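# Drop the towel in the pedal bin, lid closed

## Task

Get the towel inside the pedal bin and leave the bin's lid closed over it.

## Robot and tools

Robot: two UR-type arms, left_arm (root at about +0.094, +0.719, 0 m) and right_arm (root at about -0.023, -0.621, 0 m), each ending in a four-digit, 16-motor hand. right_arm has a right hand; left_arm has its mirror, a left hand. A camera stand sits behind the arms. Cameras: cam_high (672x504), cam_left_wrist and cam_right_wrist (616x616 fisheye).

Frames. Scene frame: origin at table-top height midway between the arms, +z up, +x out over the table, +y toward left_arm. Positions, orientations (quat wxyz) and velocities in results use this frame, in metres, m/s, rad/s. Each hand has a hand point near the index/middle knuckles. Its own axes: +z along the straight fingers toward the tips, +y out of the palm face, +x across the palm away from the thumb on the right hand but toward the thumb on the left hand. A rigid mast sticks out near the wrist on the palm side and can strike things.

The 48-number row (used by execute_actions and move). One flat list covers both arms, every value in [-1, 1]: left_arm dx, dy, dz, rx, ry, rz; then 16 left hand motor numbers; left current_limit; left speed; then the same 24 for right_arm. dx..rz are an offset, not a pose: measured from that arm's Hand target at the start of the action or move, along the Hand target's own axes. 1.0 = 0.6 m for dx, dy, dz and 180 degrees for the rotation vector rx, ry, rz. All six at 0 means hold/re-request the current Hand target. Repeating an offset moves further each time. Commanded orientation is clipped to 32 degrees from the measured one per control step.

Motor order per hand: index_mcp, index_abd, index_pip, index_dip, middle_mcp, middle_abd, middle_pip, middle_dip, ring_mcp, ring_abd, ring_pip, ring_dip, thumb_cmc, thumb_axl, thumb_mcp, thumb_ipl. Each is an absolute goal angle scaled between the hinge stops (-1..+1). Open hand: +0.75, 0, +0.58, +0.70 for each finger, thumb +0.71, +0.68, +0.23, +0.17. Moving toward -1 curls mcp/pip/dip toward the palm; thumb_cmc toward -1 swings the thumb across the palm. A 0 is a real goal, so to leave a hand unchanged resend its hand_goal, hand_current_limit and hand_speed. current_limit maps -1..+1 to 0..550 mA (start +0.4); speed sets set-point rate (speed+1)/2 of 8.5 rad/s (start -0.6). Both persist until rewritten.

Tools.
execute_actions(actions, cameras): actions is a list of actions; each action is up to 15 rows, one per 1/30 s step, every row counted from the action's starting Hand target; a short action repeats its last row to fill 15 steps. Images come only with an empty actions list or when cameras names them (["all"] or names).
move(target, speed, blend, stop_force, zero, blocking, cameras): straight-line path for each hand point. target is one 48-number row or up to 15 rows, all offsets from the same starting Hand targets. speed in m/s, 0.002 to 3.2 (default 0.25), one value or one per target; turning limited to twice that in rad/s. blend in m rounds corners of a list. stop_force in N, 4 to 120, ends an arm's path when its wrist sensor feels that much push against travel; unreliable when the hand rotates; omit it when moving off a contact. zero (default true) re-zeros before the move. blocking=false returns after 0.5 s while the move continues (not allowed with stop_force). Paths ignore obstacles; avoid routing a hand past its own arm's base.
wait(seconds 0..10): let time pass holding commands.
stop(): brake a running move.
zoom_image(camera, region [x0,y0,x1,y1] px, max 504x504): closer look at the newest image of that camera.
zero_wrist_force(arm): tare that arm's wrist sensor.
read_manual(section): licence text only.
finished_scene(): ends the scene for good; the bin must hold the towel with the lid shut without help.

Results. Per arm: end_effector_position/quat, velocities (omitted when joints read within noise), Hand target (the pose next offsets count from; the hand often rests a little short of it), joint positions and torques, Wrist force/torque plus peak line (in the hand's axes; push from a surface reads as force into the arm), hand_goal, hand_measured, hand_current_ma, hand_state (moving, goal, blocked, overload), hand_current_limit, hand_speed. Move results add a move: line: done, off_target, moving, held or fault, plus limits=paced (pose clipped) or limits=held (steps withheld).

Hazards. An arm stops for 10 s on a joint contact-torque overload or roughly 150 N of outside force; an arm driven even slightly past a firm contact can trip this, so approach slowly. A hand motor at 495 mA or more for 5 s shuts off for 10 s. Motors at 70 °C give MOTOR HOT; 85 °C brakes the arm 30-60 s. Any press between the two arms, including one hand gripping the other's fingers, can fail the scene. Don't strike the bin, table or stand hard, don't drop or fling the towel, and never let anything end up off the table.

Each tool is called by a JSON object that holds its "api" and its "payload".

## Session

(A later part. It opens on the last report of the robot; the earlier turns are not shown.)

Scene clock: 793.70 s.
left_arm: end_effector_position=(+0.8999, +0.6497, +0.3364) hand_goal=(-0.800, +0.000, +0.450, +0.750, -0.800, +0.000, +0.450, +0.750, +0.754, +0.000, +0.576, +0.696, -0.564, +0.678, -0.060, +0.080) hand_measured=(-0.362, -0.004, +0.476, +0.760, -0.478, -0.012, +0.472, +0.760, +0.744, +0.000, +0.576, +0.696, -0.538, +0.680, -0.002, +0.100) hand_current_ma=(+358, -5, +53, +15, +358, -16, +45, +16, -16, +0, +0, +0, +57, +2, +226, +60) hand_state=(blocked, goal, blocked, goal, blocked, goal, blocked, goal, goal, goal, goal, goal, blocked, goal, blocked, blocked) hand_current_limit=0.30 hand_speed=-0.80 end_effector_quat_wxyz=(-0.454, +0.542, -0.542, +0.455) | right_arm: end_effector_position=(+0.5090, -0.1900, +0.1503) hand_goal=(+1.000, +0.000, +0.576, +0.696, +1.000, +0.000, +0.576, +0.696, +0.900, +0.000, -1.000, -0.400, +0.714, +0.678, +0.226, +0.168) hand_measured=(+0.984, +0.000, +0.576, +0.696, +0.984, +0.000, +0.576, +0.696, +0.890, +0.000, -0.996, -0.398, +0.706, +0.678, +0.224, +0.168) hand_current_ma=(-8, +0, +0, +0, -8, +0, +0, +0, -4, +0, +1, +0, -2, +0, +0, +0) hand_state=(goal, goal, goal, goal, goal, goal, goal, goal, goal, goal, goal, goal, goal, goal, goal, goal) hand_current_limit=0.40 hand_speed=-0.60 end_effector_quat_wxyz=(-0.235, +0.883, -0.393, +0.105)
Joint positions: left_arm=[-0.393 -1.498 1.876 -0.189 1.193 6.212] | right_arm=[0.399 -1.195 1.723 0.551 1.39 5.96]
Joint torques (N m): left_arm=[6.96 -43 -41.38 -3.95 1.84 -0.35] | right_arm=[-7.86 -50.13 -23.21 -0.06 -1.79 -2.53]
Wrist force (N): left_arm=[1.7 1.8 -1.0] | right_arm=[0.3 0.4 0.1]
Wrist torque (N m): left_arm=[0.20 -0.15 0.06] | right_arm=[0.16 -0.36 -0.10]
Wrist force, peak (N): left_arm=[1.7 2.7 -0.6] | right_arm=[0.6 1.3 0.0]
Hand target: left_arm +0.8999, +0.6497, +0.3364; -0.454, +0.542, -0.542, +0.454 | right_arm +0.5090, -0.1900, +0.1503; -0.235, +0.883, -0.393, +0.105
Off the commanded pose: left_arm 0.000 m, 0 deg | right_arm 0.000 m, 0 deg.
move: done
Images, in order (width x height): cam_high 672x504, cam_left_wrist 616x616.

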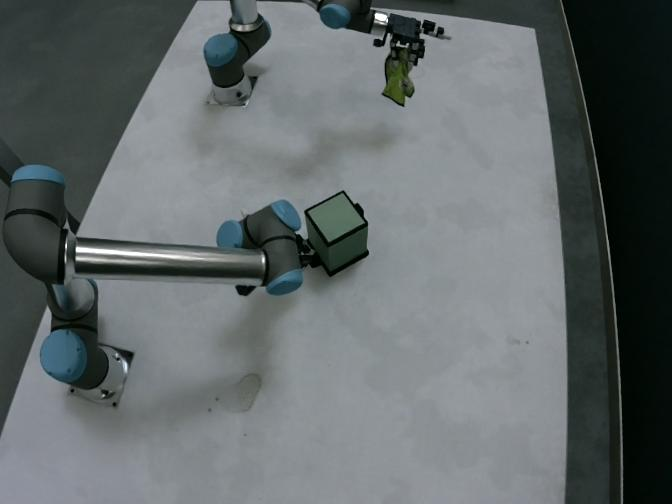

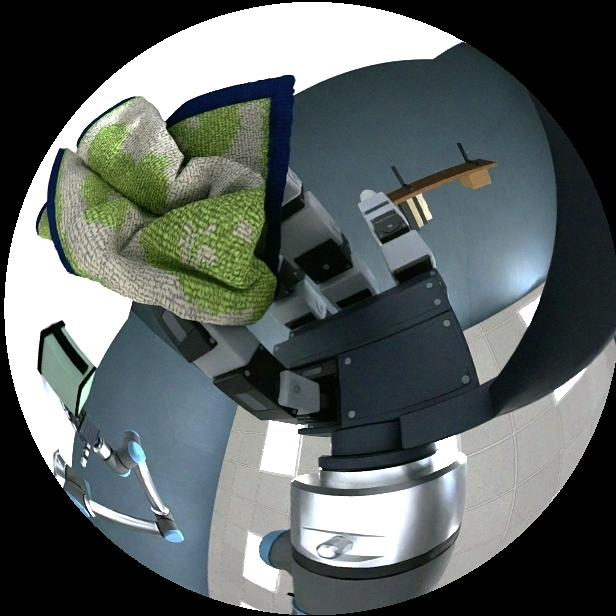

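{"api": "execute_actions", "payload": {"actions": []}}

{"api": "zoom_image", "payload": {"camera": "cam_right_wrist", "region": [235, 165, 325, 255]}}

{"api": "zoom_image", "payload": {"camera": "cam_high", "region": [280, 180, 380, 280]}}

Scene clock: 837.77 s.
left_arm: end_effector_position=(+0.8999, +0.6497, +0.3364) hand_goal=(-0.800, +0.000, +0.450, +0.750, -0.800, +0.000, +0.450, +0.750, +0.754, +0.000, +0.576, +0.696, -0.564, +0.678, -0.060, +0.080) hand_measured=(-0.362, -0.004, +0.476, +0.760, -0.478, -0.012, +0.472, +0.760, +0.744, +0.000, +0.576, +0.696, -0.538, +0.680, -0.002, +0.100) hand_current_ma=(+358, -5, +53, +15, +358, -16, +45, +16, -16, +0, +0, +0, +57, +2, +226, +60) hand_state=(blocked, goal, blocked, goal, blocked, goal, blocked, goal, goal, goal, goal, goal, blocked, goal, blocked, blocked) hand_current_limit=0.30 hand_speed=-0.80 end_effector_quat_wxyz=(-0.454, +0.542, -0.542, +0.454) | right_arm: end_effector_position=(+0.5090, -0.1900, +0.1503) hand_goal=(+1.000, +0.000, +0.576, +0.696, +1.000, +0.000, +0.576, +0.696, +0.900, +0.000, -1.000, -0.400, +0.714, +0.678, +0.226, +0.168) hand_measured=(+0.984, +0.000, +0.576, +0.696, +0.984, +0.000, +0.576, +0.696, +0.890, +0.000, -0.996, -0.398, +0.706, +0.678, +0.224, +0.168) hand_current_ma=(-8, +0, +0, +0, -8, +0, +0, +0, -4, +0, +1, +0, -2, +0, +0, +0) hand_state=(goal, goal, goal, goal, goal, goal, goal, goal, goal, goal, goal, goal, goal, goal, goal, goal) hand_current_limit=0.40 hand_speed=-0.60 end_effector_quat_wxyz=(-0.235, +0.883, -0.393, +0.105)
Joint positions: left_arm=[-0.393 -1.498 1.876 -0.189 1.193 6.212] | right_arm=[0.399 -1.195 1.723 0.551 1.39 5.96]
Joint velocities: within noise
Joint torques (N m): left_arm=[-10.4 -39.62 -39.12 -0.05 0.12 -2.1] | right_arm=[-5.35 -52.18 -24.34 -0.03 -2.14 -2.55]
Motor temperatures (°C): left_arm=[31 33 30 34 42 36] | right_arm=[32 30 32 37 37 38]
Wrist force (N): left_arm=[1.7 2.2 -1.1] | right_arm=[0.1 0.5 -0.2]
Wrist torque (N m): left_arm=[0.26 -0.15 0.06] | right_arm=[0.19 -0.33 -0.12]
Wrist force, peak (N): left_arm=[1.9 2.4 -0.9] | right_arm=[0.5 1.2 -0.6]
Hand target: left_arm +0.8999, +0.6497, +0.3364; -0.454, +0.542, -0.542, +0.454 | right_arm +0.5090, -0.1900, +0.1503; -0.235, +0.883, -0.393, +0.105
Off the commanded pose: left_arm 0.000 m, 0 deg | right_arm 0.000 m, 0 deg.

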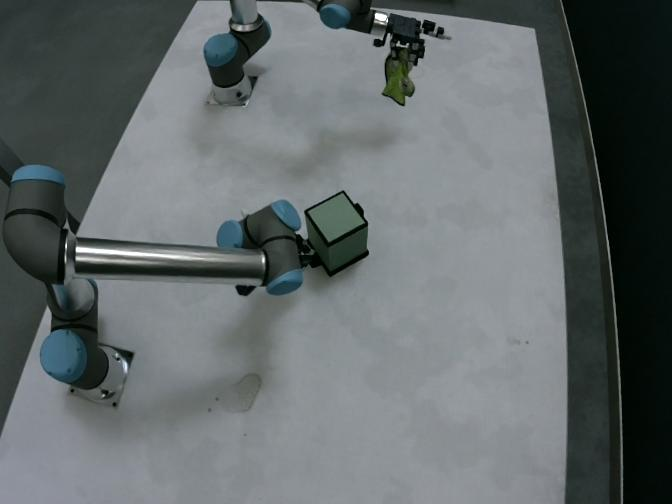

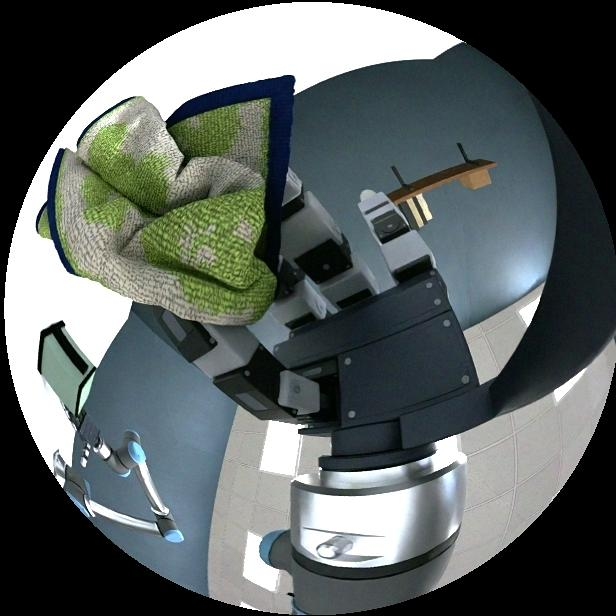

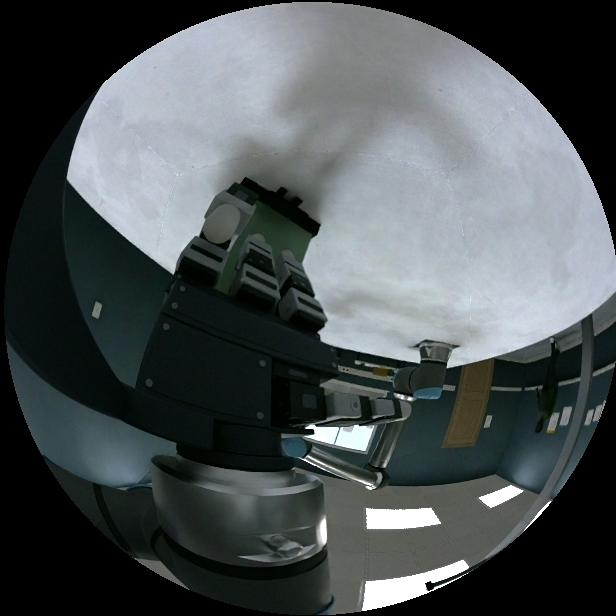

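Scaled by 5.600 from the camera's 616x616 image, which has a finer 880x880 frame.

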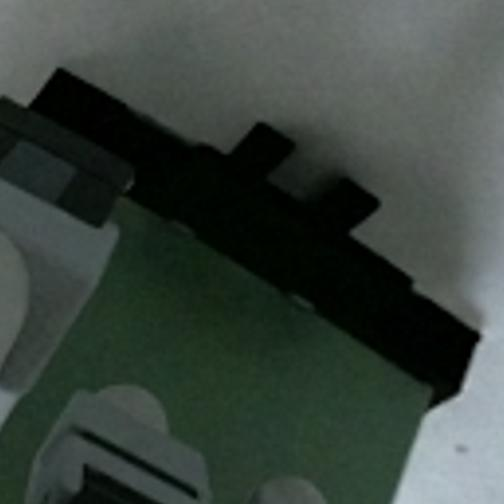

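Scaled by 5.040.

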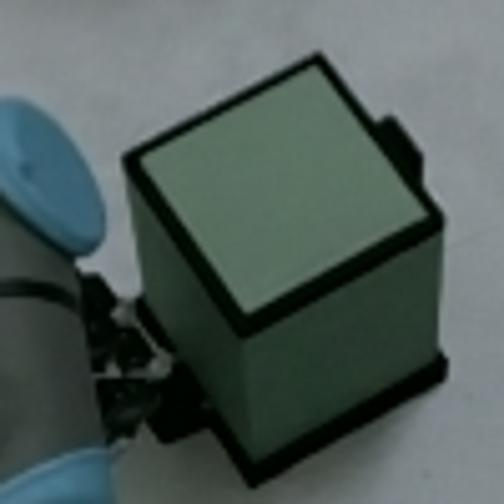

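{"api": "move", "payload": {"target": [0.9245, -0.259, -0.5805, 0, 0.243, 0.043, -0.80, 0, 0.45, 0.75, -0.80, 0, 0.45, 0.75, 0.754, 0, 0.576, 0.696, -0.565, 0.678, -0.06, 0.08, 0.3, -0.8, 0.0178, 0.0455, 0.041, 0, 0, 0, 1.0, 0, 0.576, 0.696, 1.0, 0, 0.576, 0.696, 0.9, 0, -1.0, -0.4, 0.714, 0.678, 0.226, 0.168, 0.4, -0.6], "speed": 0.25, "cameras": ["all"]}}

{"api": "zoom_image", "payload": {"camera": "cam_right_wrist", "region": [235, 165, 345, 275]}}

{"api": "zoom_image", "payload": {"camera": "cam_high", "region": [230, 100, 400, 270]}}

Scene clock: 913.10 s.
left_arm: end_effector_position=(+0.5838, +0.0953, +0.5503) hand_goal=(-0.800, +0.000, +0.450, +0.750, -0.800, +0.000, +0.450, +0.750, +0.754, +0.000, +0.576, +0.696, -0.564, +0.678, -0.060, +0.080) hand_measured=(-0.362, -0.006, +0.476, +0.760, -0.480, -0.012, +0.472, +0.760, +0.744, +0.000, +0.576, +0.696, -0.536, +0.680, -0.002, +0.100) hand_current_ma=(+358, -6, +53, +15, +358, -17, +45, +16, -16, +0, +0, +0, +61, +2, +226, +60) hand_state=(blocked, goal, blocked, goal, blocked, goal, blocked, goal, goal, goal, goal, goal, blocked, goal, blocked, blocked) hand_current_limit=0.30 hand_speed=-0.80 end_effector_quat_wxyz=(+0.249, -0.297, +0.707, -0.592) | right_arm: end_effector_position=(+0.5077, -0.2056, +0.1152) hand_goal=(+1.000, +0.000, +0.576, +0.696, +1.000, +0.000, +0.576, +0.696, +0.900, +0.000, -1.000, -0.400, +0.714, +0.678, +0.226, +0.168) hand_measured=(+0.984, +0.000, +0.576, +0.696, +0.984, +0.000, +0.576, +0.696, +0.890, +0.000, -0.996, -0.398, +0.706, +0.678, +0.224, +0.168) hand_current_ma=(-8, +0, +0, +0, -8, +0, +0, +0, -4, +0, +1, +0, -2, +0, +0, +0) hand_state=(goal, goal, goal, goal, goal, goal, goal, goal, goal, goal, goal, goal, goal, goal, goal, goal) hand_current_limit=0.40 hand_speed=-0.60 end_effector_quat_wxyz=(-0.235, +0.883, -0.393, +0.105)
Joint positions: left_arm=[-1.239 -1.59 1.588 0.197 1.123 6.198] | right_arm=[0.375 -1.179 1.772 0.49 1.379 5.939]
Joint torques (N m): left_arm=[-4.47 -52.7 -47.39 -4.48 -1.68 -0.54] | right_arm=[4.88 -56.73 -34.94 4.36 -2.23 -0.93]
Wrist force (N): left_arm=[1.7 2.2 -0.8] | right_arm=[0.7 0.8 0.1]
Wrist torque (N m): left_arm=[0.25 -0.12 0.02] | right_arm=[0.21 -0.39 0.01]
Wrist force, peak (N): left_arm=[4.1 0.9 -0.2] | right_arm=[0.6 1.1 -0.2]
Hand target: left_arm +0.5837, +0.0953, +0.5504; +0.249, -0.297, +0.706, -0.593 | right_arm +0.5077, -0.2056, +0.1153; -0.235, +0.883, -0.393, +0.105
Off the commanded pose: left_arm 0.000 m, 0 deg | right_arm 0.000 m, 0 deg.
move: done

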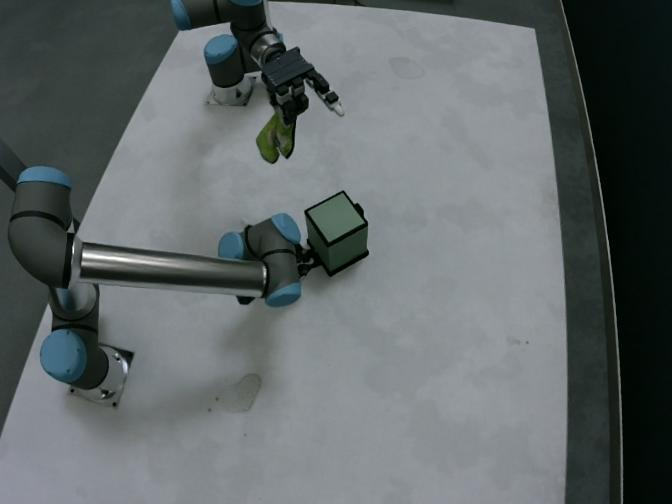

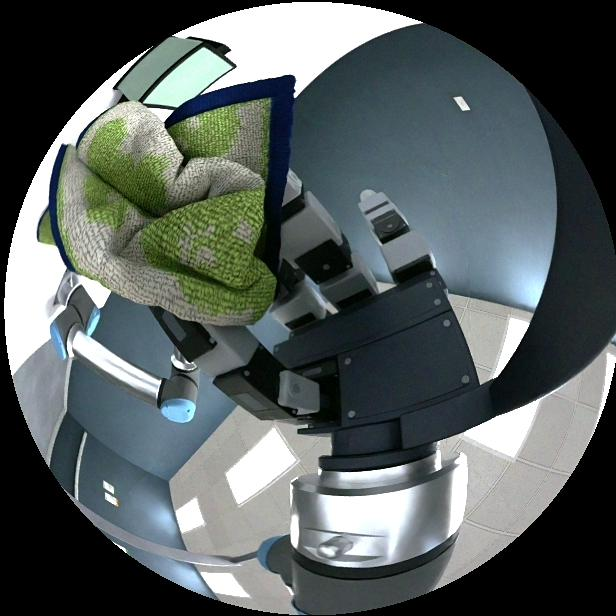

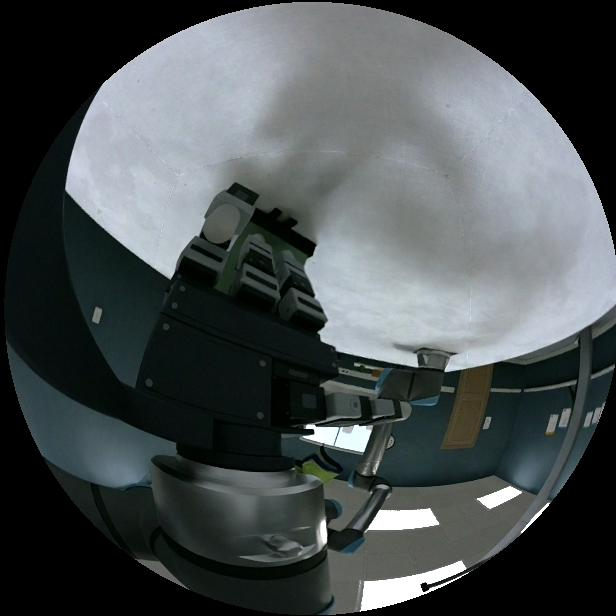

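Scaled by 4.582 from the camera's 616x616 image, which has a finer 880x880 frame.

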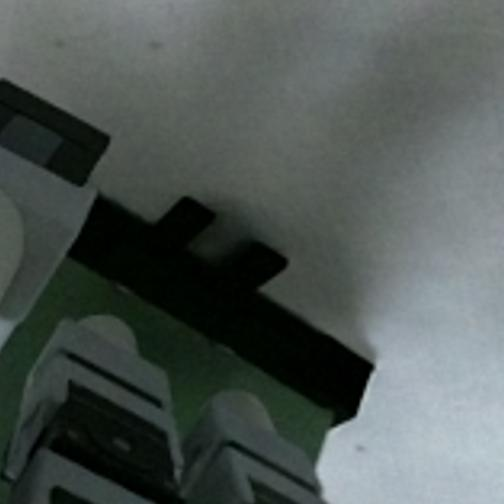

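Scaled by 2.965.

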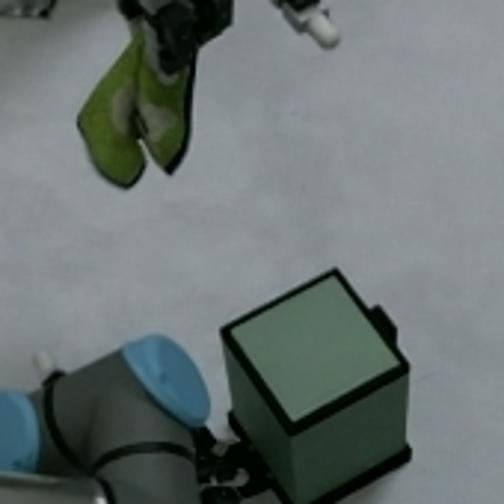

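{"api": "move", "payload": {"target": [0, 0, 0, 0, 0, 0, -0.80, 0, 0.45, 0.75, -0.80, 0, 0.45, 0.75, 0.754, 0, 0.576, 0.696, -0.565, 0.678, -0.06, 0.08, 0.3, -0.8, 0, 0.0583, 0.101, 0, 0, 0, 1.0, 0, 0.576, 0.696, 1.0, 0, 0.576, 0.696, 0.9, 0, -1.0, -0.4, 0.714, 0.678, 0.226, 0.168, 0.4, -0.6], "speed": 0.03, "stop_force": 12, "cameras": ["all"]}}

{"api": "zoom_image", "payload": {"camera": "cam_right_wrist", "region": [235, 165, 345, 275]}}

{"api": "zoom_image", "payload": {"camera": "cam_high", "region": [230, 100, 400, 270]}}

Scene clock: 934.17 s.
left_arm: end_effector_position=(+0.5837, +0.0953, +0.5504) hand_goal=(-0.800, +0.000, +0.450, +0.750, -0.800, +0.000, +0.450, +0.750, +0.754, +0.000, +0.576, +0.696, -0.564, +0.678, -0.060, +0.080) hand_measured=(-0.362, -0.006, +0.476, +0.760, -0.480, -0.012, +0.472, +0.760, +0.744, +0.000, +0.576, +0.696, -0.536, +0.680, -0.002, +0.100) hand_current_ma=(+357, -6, +53, +15, +358, -17, +45, +16, -16, +0, +0, +0, +61, +2, +226, +60) hand_state=(blocked, goal, blocked, goal, blocked, goal, blocked, goal, goal, goal, goal, goal, blocked, goal, blocked, blocked) hand_current_limit=0.30 hand_speed=-0.80 end_effector_quat_wxyz=(+0.249, -0.297, +0.706, -0.593) | right_arm: end_effector_position=(+0.5076, -0.2057, +0.0676) hand_goal=(+1.000, +0.000, +0.576, +0.696, +1.000, +0.000, +0.576, +0.696, +0.900, +0.000, -1.000, -0.400, +0.714, +0.678, +0.226, +0.168) hand_measured=(+1.000, +0.000, +0.590, +0.700, +1.000, +0.000, +0.592, +0.700, +0.890, +0.000, -0.996, -0.398, +0.706, +0.678, +0.224, +0.168) hand_current_ma=(+0, +0, +6, +1, +0, +0, +7, +0, -3, +0, +1, +0, -2, +0, +0, +0) hand_state=(goal, goal, goal, goal, goal, goal, goal, goal, goal, goal, goal, goal, goal, goal, goal, goal) hand_current_limit=0.40 hand_speed=-0.60 end_effector_quat_wxyz=(-0.235, +0.883, -0.393, +0.105)
Joint positions: left_arm=[-1.239 -1.59 1.588 0.197 1.123 6.198] | right_arm=[0.375 -1.132 1.803 0.412 1.379 5.939]
Joint torques (N m): left_arm=[-10.35 -57.78 -53.17 -4.16 -1.47 -2.12] | right_arm=[1.12 -76.55 -47.25 4.62 -1.86 -1.75]
Wrist force (N): left_arm=[1.8 2.4 -0.9] | right_arm=[0.1 1.2 -7.7]
Wrist torque (N m): left_arm=[0.26 -0.14 0.03] | right_arm=[1.00 -0.41 -0.05]
Wrist force, peak (N): left_arm=[2.0 2.6 -1.0] | right_arm=[0.5 5.0 -26.3]
Hand target: left_arm +0.5837, +0.0953, +0.5504; +0.249, -0.297, +0.706, -0.593 | right_arm +0.5076, -0.2057, +0.0676; -0.235, +0.883, -0.393, +0.105 (not the last commanded pose)
Off the commanded pose: left_arm 0.000 m, 0 deg | right_arm 0.022 m, 0 deg.
move: contact (right_arm)

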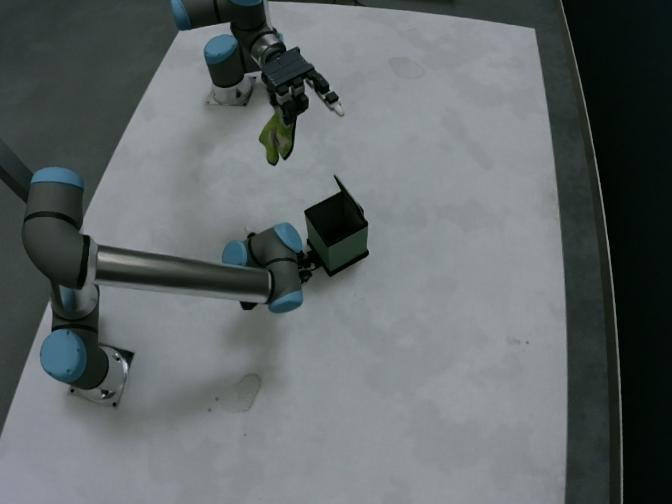

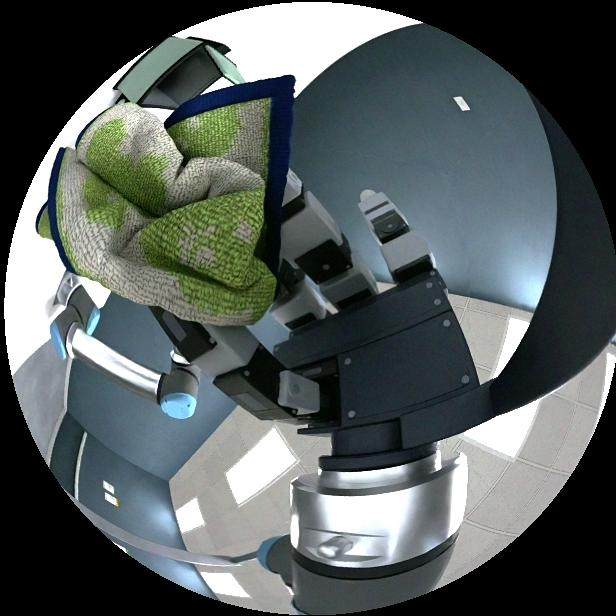

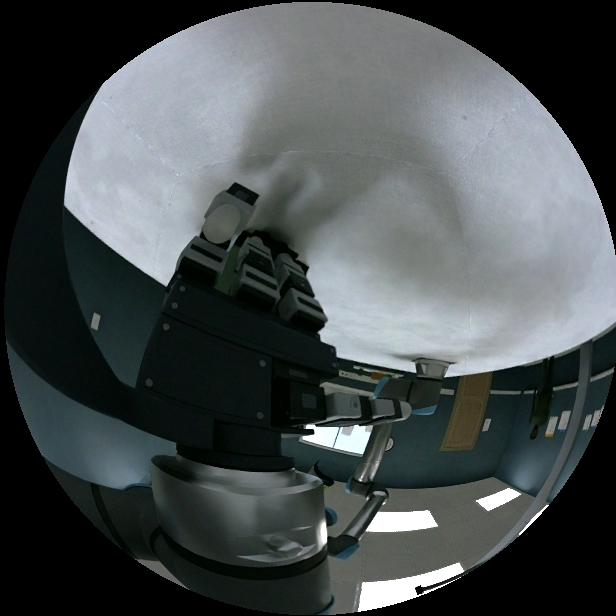

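Scaled by 4.582 from the camera's 616x616 image, which has a finer 880x880 frame.

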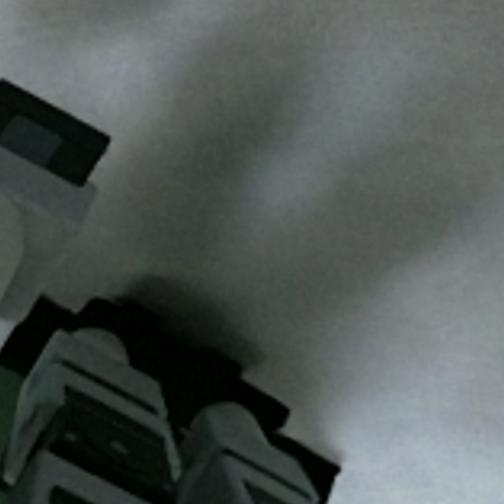

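Scaled by 2.965.

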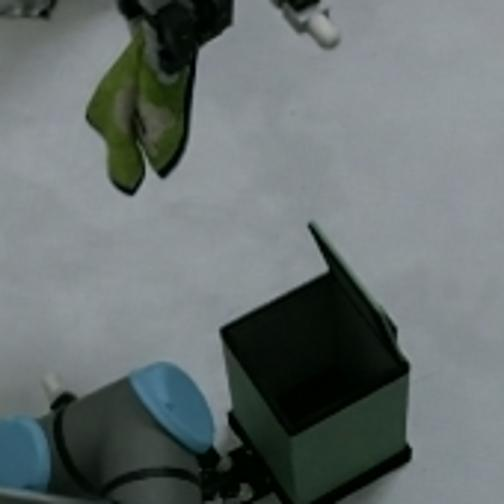

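{"api": "move", "payload": {"target": [0.016, -0.0538, 0.305, 0, 0, 0, -0.80, 0, 0.45, 0.75, -0.80, 0, 0.45, 0.75, 1.0, 0, 0.576, 0.696, -0.565, 0.678, -0.06, 0.08, 0.3, -0.8, 0, 0, 0, 0, 0, 0, 1.0, 0, 0.576, 0.696, 1.0, 0, 0.576, 0.696, 0.9, 0, -1.0, -0.4, 0.714, 0.678, 0.226, 0.168, 0.4, -0.6], "speed": 0.15, "cameras": ["all"]}}

{"api": "zoom_image", "payload": {"camera": "cam_high", "region": [230, 100, 400, 270]}}

{"api": "zoom_image", "payload": {"camera": "cam_left_wrist", "region": [0, 20, 300, 320]}}

Scene clock: 1002.47 s.
left_arm: end_effector_position=(+0.7097, -0.0416, +0.5502) hand_goal=(-0.800, +0.000, +0.450, +0.750, -0.800, +0.000, +0.450, +0.750, +1.000, +0.000, +0.576, +0.696, -0.564, +0.678, -0.060, +0.080) hand_measured=(-0.364, -0.006, +0.476, +0.760, -0.484, -0.012, +0.472, +0.760, +0.976, +0.000, +0.576, +0.696, -0.536, +0.680, +0.000, +0.100) hand_current_ma=(+357, -6, +53, +15, +358, -17, +45, +16, -54, +0, +0, +0, +61, +2, +232, +60) hand_state=(blocked, goal, blocked, goal, blocked, goal, blocked, goal, blocked, goal, goal, goal, blocked, goal, blocked, blocked) hand_current_limit=0.30 hand_speed=-0.80 end_effector_quat_wxyz=(+0.249, -0.297, +0.707, -0.592) | right_arm: end_effector_position=(+0.5076, -0.2057, +0.0676) hand_goal=(+1.000, +0.000, +0.576, +0.696, +1.000, +0.000, +0.576, +0.696, +0.900, +0.000, -1.000, -0.400, +0.714, +0.678, +0.226, +0.168) hand_measured=(+1.000, +0.000, +0.590, +0.700, +1.000, +0.000, +0.592, +0.700, +0.890, +0.000, -0.996, -0.398, +0.706, +0.678, +0.224, +0.168) hand_current_ma=(+0, +0, +6, +1, +0, +0, +7, +0, -3, +0, +1, +0, -2, +0, +0, +0) hand_state=(goal, goal, goal, goal, goal, goal, goal, goal, goal, goal, goal, goal, goal, goal, goal, goal) hand_current_limit=0.40 hand_speed=-0.60 end_effector_quat_wxyz=(-0.235, +0.883, -0.393, +0.105)
Joint positions: left_arm=[-1.137 -1.272 1.222 0.236 1.223 6.219] | right_arm=[0.375 -1.132 1.803 0.412 1.379 5.939]
Joint torques (N m): left_arm=[-15.46 -70.57 -50.59 -4.41 -1.33 -1.31] | right_arm=[9.39 -76.15 -47.44 4.46 -1.84 1.71]
Wrist force (N): left_arm=[1.6 2.3 -1.1] | right_arm=[0.1 1.5 -7.5]
Wrist torque (N m): left_arm=[0.25 -0.12 0.01] | right_arm=[1.01 -0.41 -0.03]
Wrist force, peak (N): left_arm=[1.8 2.3 -2.8] | right_arm=[0.3 1.0 -9.4]
Hand target: left_arm +0.7097, -0.0417, +0.5503; +0.249, -0.297, +0.706, -0.593 | right_arm +0.5076, -0.2057, +0.0676; -0.235, +0.883, -0.393, +0.105
Off the commanded pose: left_arm 0.000 m, 0 deg | right_arm 0.000 m, 0 deg.
move: done

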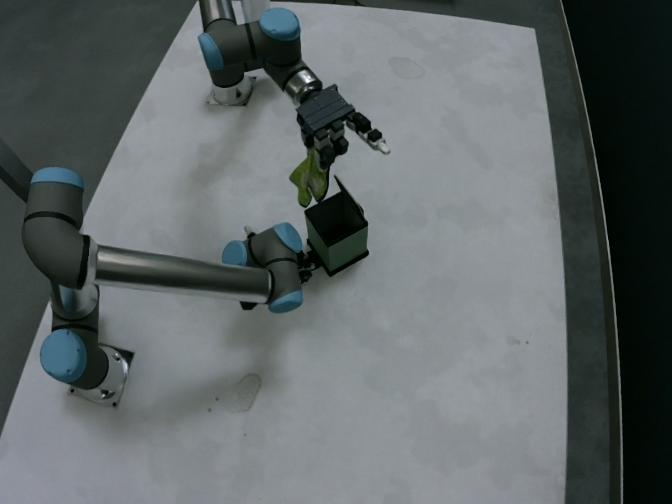

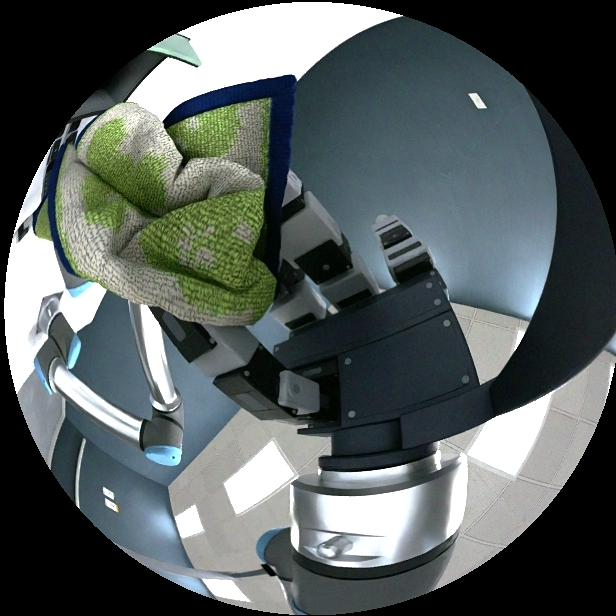

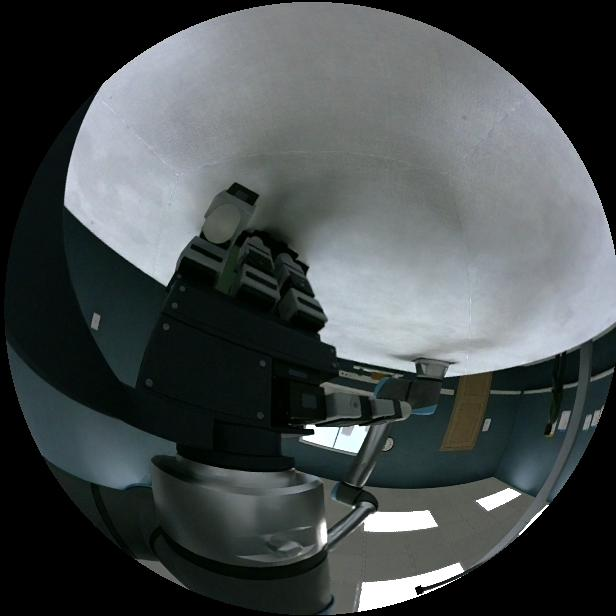

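Scaled by 2.965.

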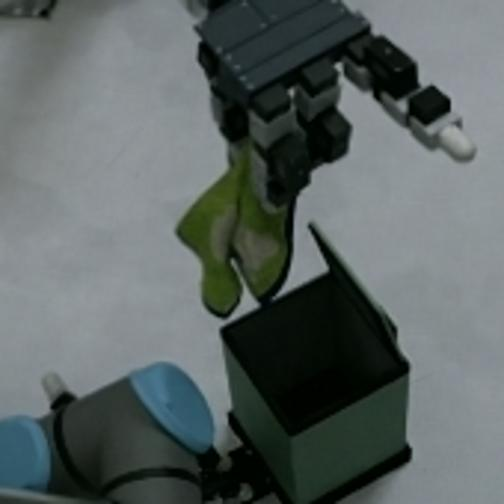

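Scaled by 1.680 from the camera's 616x616 image, which has a finer 880x880 frame.

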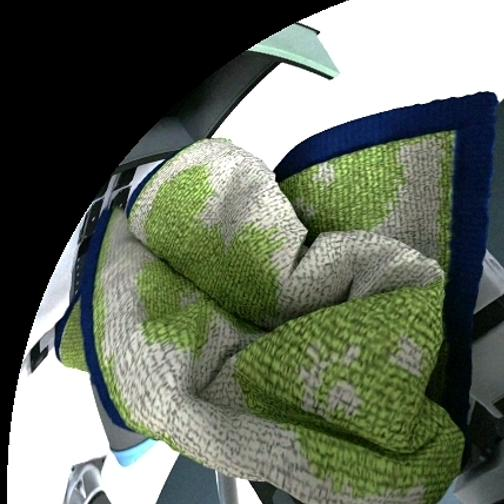

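{"api": "move", "payload": {"target": [-0.0682, 0.1595, 0.0553, 0, 0, 0, -0.80, 0, 0.45, 0.75, -0.80, 0, 0.45, 0.75, 1.0, 0, 0.576, 0.696, -0.565, 0.678, -0.06, 0.08, 0.3, -0.8, 0, 0, 0, 0, 0, 0, 1.0, 0, 0.576, 0.696, 1.0, 0, 0.576, 0.696, 0.9, 0, -1.0, -0.4, 0.714, 0.678, 0.226, 0.168, 0.4, -0.6], "speed": 0.12, "cameras": ["cam_high", "cam_left_wrist"]}}

{"api": "zoom_image", "payload": {"camera": "cam_high", "region": [260, 130, 400, 270]}}

Scene clock: 1043.43 s.
left_arm: end_effector_position=(+0.7498, -0.0237, +0.4501) hand_goal=(-0.800, +0.000, +0.450, +0.750, -0.800, +0.000, +0.450, +0.750, +1.000, +0.000, +0.576, +0.696, -0.564, +0.678, -0.060, +0.080) hand_measured=(-0.364, -0.006, +0.476, +0.760, -0.484, -0.012, +0.472, +0.760, +0.978, +0.000, +0.576, +0.696, -0.536, +0.680, +0.000, +0.100) hand_current_ma=(+358, -6, +53, +15, +358, -17, +45, +16, -49, +0, +0, +0, +61, +2, +232, +60) hand_state=(blocked, goal, blocked, goal, blocked, goal, blocked, goal, blocked, goal, goal, goal, blocked, goal, blocked, blocked) hand_current_limit=0.30 hand_speed=-0.80 end_effector_quat_wxyz=(+0.249, -0.297, +0.706, -0.592) | right_arm: end_effector_position=(+0.5076, -0.2057, +0.0676) hand_goal=(+1.000, +0.000, +0.576, +0.696, +1.000, +0.000, +0.576, +0.696, +0.900, +0.000, -1.000, -0.400, +0.714, +0.678, +0.226, +0.168) hand_measured=(+1.000, +0.000, +0.590, +0.700, +1.000, +0.000, +0.592, +0.700, +0.890, +0.000, -0.996, -0.398, +0.706, +0.678, +0.224, +0.168) hand_current_ma=(+0, +0, +6, +1, +0, +0, +7, +0, -3, +0, +1, +0, -2, +0, +0, +0) hand_state=(goal, goal, goal, goal, goal, goal, goal, goal, goal, goal, goal, goal, goal, goal, goal, goal) hand_current_limit=0.40 hand_speed=-0.60 end_effector_quat_wxyz=(-0.235, +0.883, -0.393, +0.105)
Joint positions: left_arm=[-1.078 -1.246 1.362 0.066 1.282 6.23] | right_arm=[0.375 -1.132 1.803 0.412 1.379 5.939]
Joint torques (N m): left_arm=[-14.78 -88.81 -57.62 0.49 -1.31 1.47] | right_arm=[9.77 -77.38 -47.09 4.43 -1.94 1.71]
Wrist force (N): left_arm=[1.6 1.7 -0.7] | right_arm=[0.9 0.9 -8.6]
Wrist torque (N m): left_arm=[0.18 -0.10 0.01] | right_arm=[0.98 -0.47 0.00]
Wrist force, peak (N): left_arm=[1.2 3.6 -0.3] | right_arm=[0.6 1.2 -9.5]
Hand target: left_arm +0.7497, -0.0237, +0.4502; +0.249, -0.297, +0.706, -0.593 | right_arm +0.5076, -0.2057, +0.0676; -0.235, +0.883, -0.393, +0.105
Off the commanded pose: left_arm 0.000 m, 0 deg | right_arm 0.000 m, 0 deg.
move: done
Images, in order (width x height): cam_high 672x504, cam_left_wrist 616x616.

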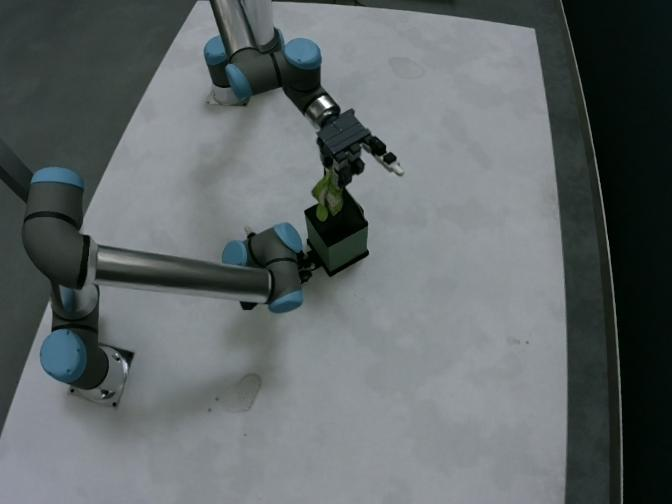

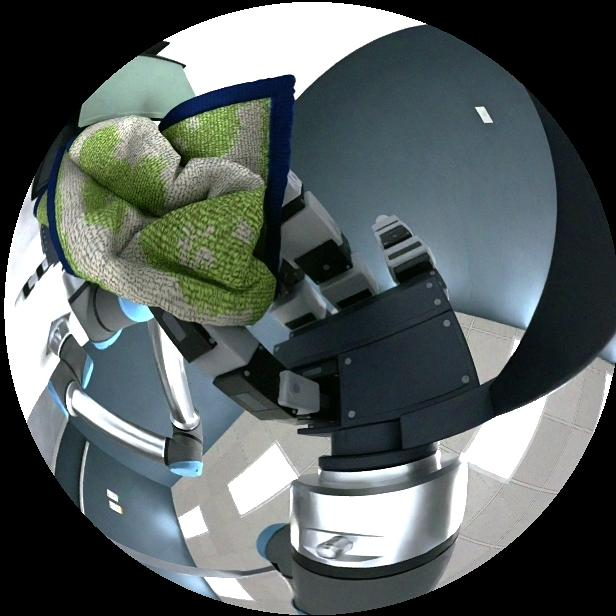

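Scaled by 3.600.

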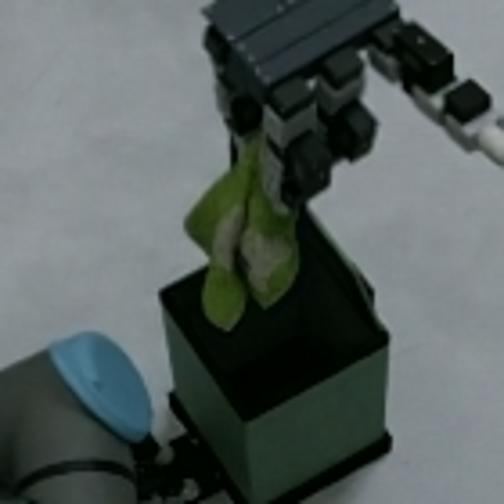

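{"api": "zoom_image", "payload": {"camera": "cam_high", "region": [305, 140, 385, 220]}}

{"api": "zoom_image", "payload": {"camera": "cam_left_wrist", "region": [20, 20, 320, 320]}}

Scaled by 6.300.

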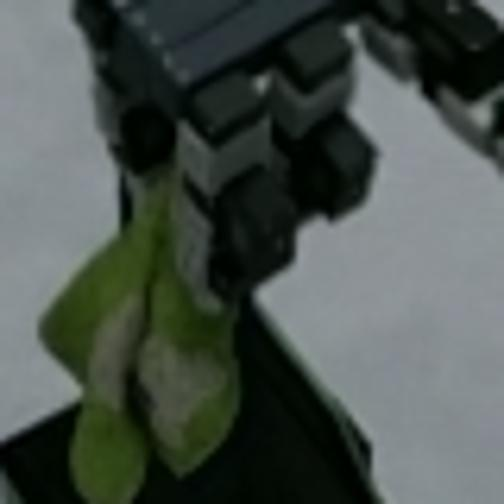

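Scaled by 1.680 from the camera's 616x616 image, which has a finer 880x880 frame.

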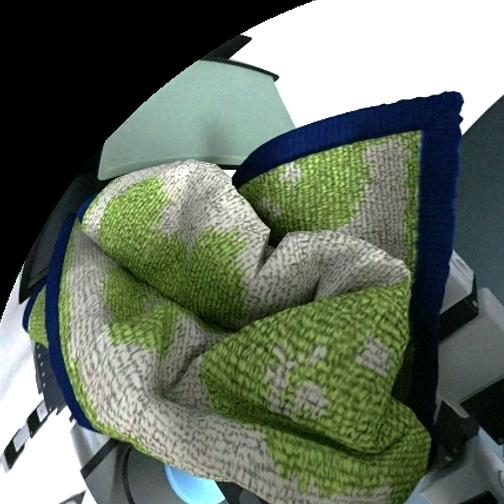

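{"api": "move", "payload": {"target": [0.0028, -0.0017, 0.0097, 0, -0.0985, -0.0174, -0.80, 0, 0.45, 0.75, -0.80, 0, 0.45, 0.75, 1.0, 0, 0.576, 0.696, -0.565, 0.678, -0.06, 0.08, 0.3, -0.8, 0, 0, 0, 0, 0, 0, 1.0, 0, 0.576, 0.696, 1.0, 0, 0.576, 0.696, 0.9, 0, -1.0, -0.4, 0.714, 0.678, 0.226, 0.168, 0.4, -0.6], "speed": 0.2, "cameras": ["cam_high", "cam_left_wrist"]}}

{"api": "zoom_image", "payload": {"camera": "cam_high", "region": [260, 130, 400, 270]}}

Scene clock: 1140.47 s.
left_arm: end_effector_position=(+0.7527, -0.0292, +0.4502) hand_goal=(-0.800, +0.000, +0.450, +0.750, -0.800, +0.000, +0.450, +0.750, +1.000, +0.000, +0.576, +0.696, -0.564, +0.678, -0.060, +0.080) hand_measured=(-0.364, -0.006, +0.476, +0.760, -0.484, -0.012, +0.472, +0.760, +0.978, +0.000, +0.576, +0.696, -0.536, +0.680, +0.000, +0.100) hand_current_ma=(+358, -6, +53, +15, +358, -17, +45, +16, -49, +0, +0, +0, +61, +2, +232, +60) hand_state=(blocked, goal, blocked, goal, blocked, goal, blocked, goal, blocked, goal, goal, goal, blocked, goal, blocked, blocked) hand_current_limit=0.30 hand_speed=-0.80 end_effector_quat_wxyz=(+0.338, -0.404, +0.651, -0.546) | right_arm: end_effector_position=(+0.5076, -0.2057, +0.0676) hand_goal=(+1.000, +0.000, +0.576, +0.696, +1.000, +0.000, +0.576, +0.696, +0.900, +0.000, -1.000, -0.400, +0.714, +0.678, +0.226, +0.168) hand_measured=(+1.000, +0.000, +0.590, +0.700, +1.000, +0.000, +0.592, +0.700, +0.890, +0.000, -0.996, -0.398, +0.706, +0.678, +0.224, +0.168) hand_current_ma=(+0, +0, +6, +1, +0, +0, +7, +0, -3, +0, +1, +0, -2, +0, +0, +0) hand_state=(goal, goal, goal, goal, goal, goal, goal, goal, goal, goal, goal, goal, goal, goal, goal, goal) hand_current_limit=0.40 hand_speed=-0.60 end_effector_quat_wxyz=(-0.235, +0.883, -0.393, +0.105)
Joint positions: left_arm=[-1.165 -1.206 1.31 0.123 0.888 6.138] | right_arm=[0.375 -1.132 1.803 0.412 1.379 5.939]
Joint torques (N m): left_arm=[6.57 -92.68 -41.64 -3.88 -0.87 3.59] | right_arm=[10.91 -75.28 -47.02 4.01 -2.24 1.64]
Wrist force (N): left_arm=[1.4 2.0 -1.0] | right_arm=[-0.1 1.2 -7.7]
Wrist torque (N m): left_arm=[0.20 -0.10 0.03] | right_arm=[0.96 -0.38 -0.06]
Wrist force, peak (N): left_arm=[1.9 2.3 -0.9] | right_arm=[0.3 1.4 -9.4]
Hand target: left_arm +0.7528, -0.0291, +0.4502; +0.338, -0.404, +0.651, -0.546 | right_arm +0.5076, -0.2057, +0.0676; -0.235, +0.883, -0.393, +0.105
Off the commanded pose: left_arm 0.000 m, 0 deg | right_arm 0.000 m, 0 deg.
move: done
Images, in order (width x height): cam_high 672x504, cam_left_wrist 616x616.

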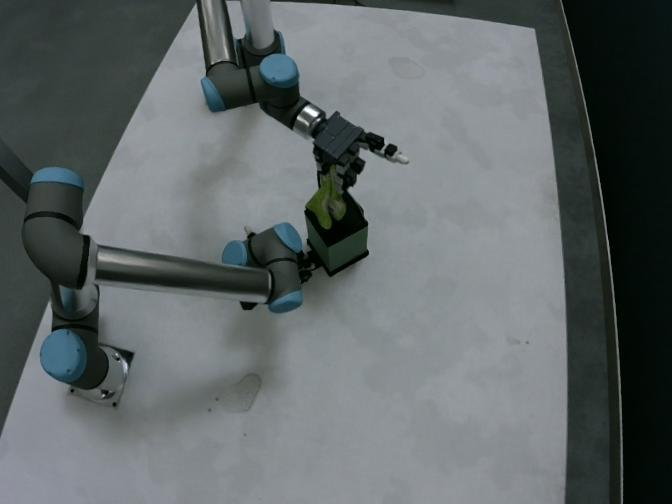

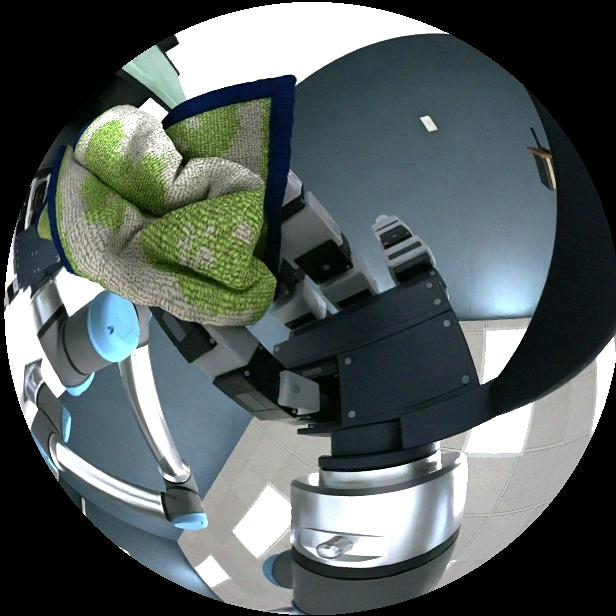

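Scaled by 3.600.

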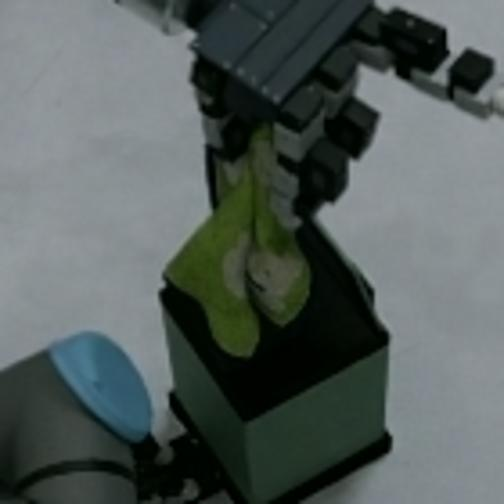

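{"api": "move", "payload": {"target": [0.0137, 0.0995, 0.0503, -0.111, 0.0315, 0.0114, -0.80, 0, 0.45, 0.75, -0.80, 0, 0.45, 0.75, 1.0, 0, 0.576, 0.696, -0.565, 0.678, -0.06, 0.08, 0.3, -0.8, 0, 0, 0, 0, 0, 0, 1.0, 0, 0.576, 0.696, 1.0, 0, 0.576, 0.696, 0.9, 0, -1.0, -0.4, 0.714, 0.678, 0.226, 0.168, 0.4, -0.6], "speed": 0.12, "cameras": ["cam_high", "cam_left_wrist"]}}

{"api": "zoom_image", "payload": {"camera": "cam_high", "region": [275, 140, 395, 260]}}

{"api": "zoom_image", "payload": {"camera": "cam_left_wrist", "region": [20, 20, 320, 320]}}

Scene clock: 1237.77 s.
left_arm: end_effector_position=(+0.7665, -0.0450, +0.3862) hand_goal=(-0.800, +0.000, +0.450, +0.750, -0.800, +0.000, +0.450, +0.750, +1.000, +0.000, +0.576, +0.696, -0.564, +0.678, -0.060, +0.080) hand_measured=(-0.364, -0.006, +0.476, +0.760, -0.484, -0.012, +0.472, +0.760, +0.978, +0.000, +0.576, +0.696, -0.536, +0.680, +0.000, +0.100) hand_current_ma=(+358, -6, +55, +15, +357, -17, +45, +16, -49, +0, +0, +0, +62, +2, +232, +60) hand_state=(blocked, goal, blocked, goal, blocked, goal, blocked, goal, blocked, goal, goal, goal, blocked, goal, blocked, blocked) hand_current_limit=0.30 hand_speed=-0.80 end_effector_quat_wxyz=(+0.240, -0.417, +0.759, -0.438) | right_arm: end_effector_position=(+0.5076, -0.2057, +0.0676) hand_goal=(+1.000, +0.000, +0.576, +0.696, +1.000, +0.000, +0.576, +0.696, +0.900, +0.000, -1.000, -0.400, +0.714, +0.678, +0.226, +0.168) hand_measured=(+1.000, +0.000, +0.590, +0.700, +1.000, +0.000, +0.592, +0.700, +0.890, +0.000, -0.996, -0.398, +0.706, +0.678, +0.224, +0.168) hand_current_ma=(+0, +0, +6, +1, +0, +0, +7, +0, -3, +0, +1, +0, -2, +0, +0, +0) hand_state=(goal, goal, goal, goal, goal, goal, goal, goal, goal, goal, goal, goal, goal, goal, goal, goal) hand_current_limit=0.40 hand_speed=-0.60 end_effector_quat_wxyz=(-0.235, +0.883, -0.393, +0.105)
Joint positions: left_arm=[-1.094 -1.012 1.043 0.557 1.126 6.003] | right_arm=[0.375 -1.132 1.803 0.412 1.379 5.939]
Joint torques (N m): left_arm=[-14.74 -100.36 -42.81 -0.77 -0.67 3.74] | right_arm=[9.3 -76.77 -45.59 3.73 -2.55 1.58]
Wrist force (N): left_arm=[1.6 1.6 0.0] | right_arm=[0.3 1.2 -7.9]
Wrist torque (N m): left_arm=[0.18 -0.16 0.17] | right_arm=[1.00 -0.43 -0.02]
Wrist force, peak (N): left_arm=[1.4 2.6 -1.0] | right_arm=[0.2 1.4 -9.4]
Hand target: left_arm +0.7664, -0.0450, +0.3862; +0.240, -0.417, +0.759, -0.438 | right_arm +0.5076, -0.2057, +0.0676; -0.235, +0.883, -0.393, +0.105
Off the commanded pose: left_arm 0.000 m, 0 deg | right_arm 0.000 m, 0 deg.
move: done
Images, in order (width x height): cam_high 672x504, cam_left_wrist 616x616.

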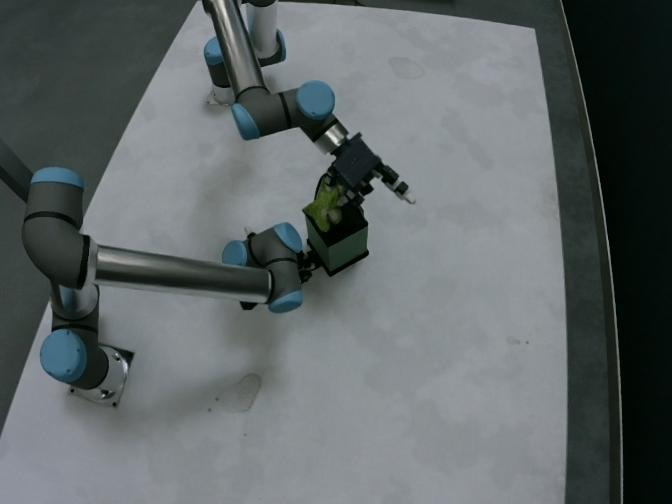

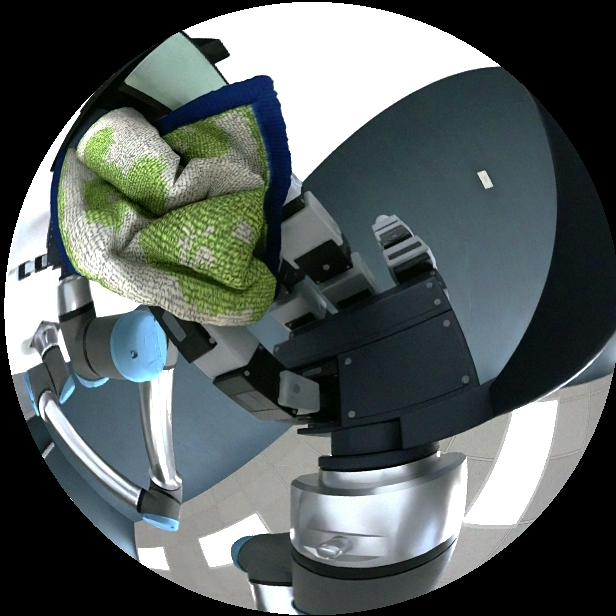

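Scaled by 4.200.

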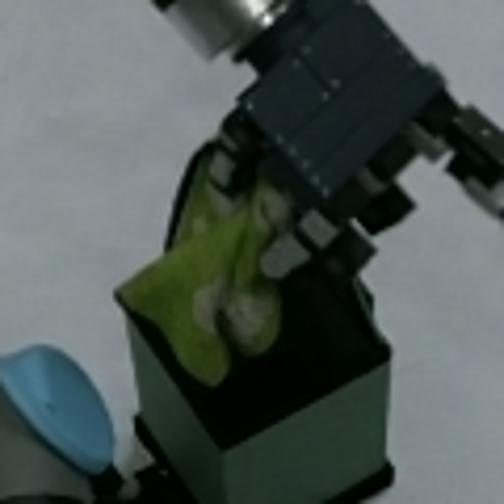

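Scaled by 1.680 from the camera's 616x616 image, which has a finer 880x880 frame.

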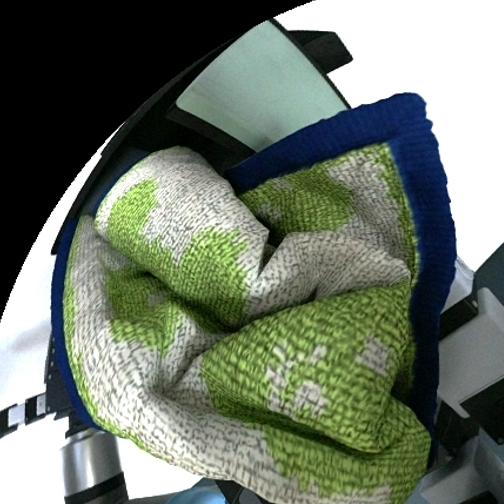

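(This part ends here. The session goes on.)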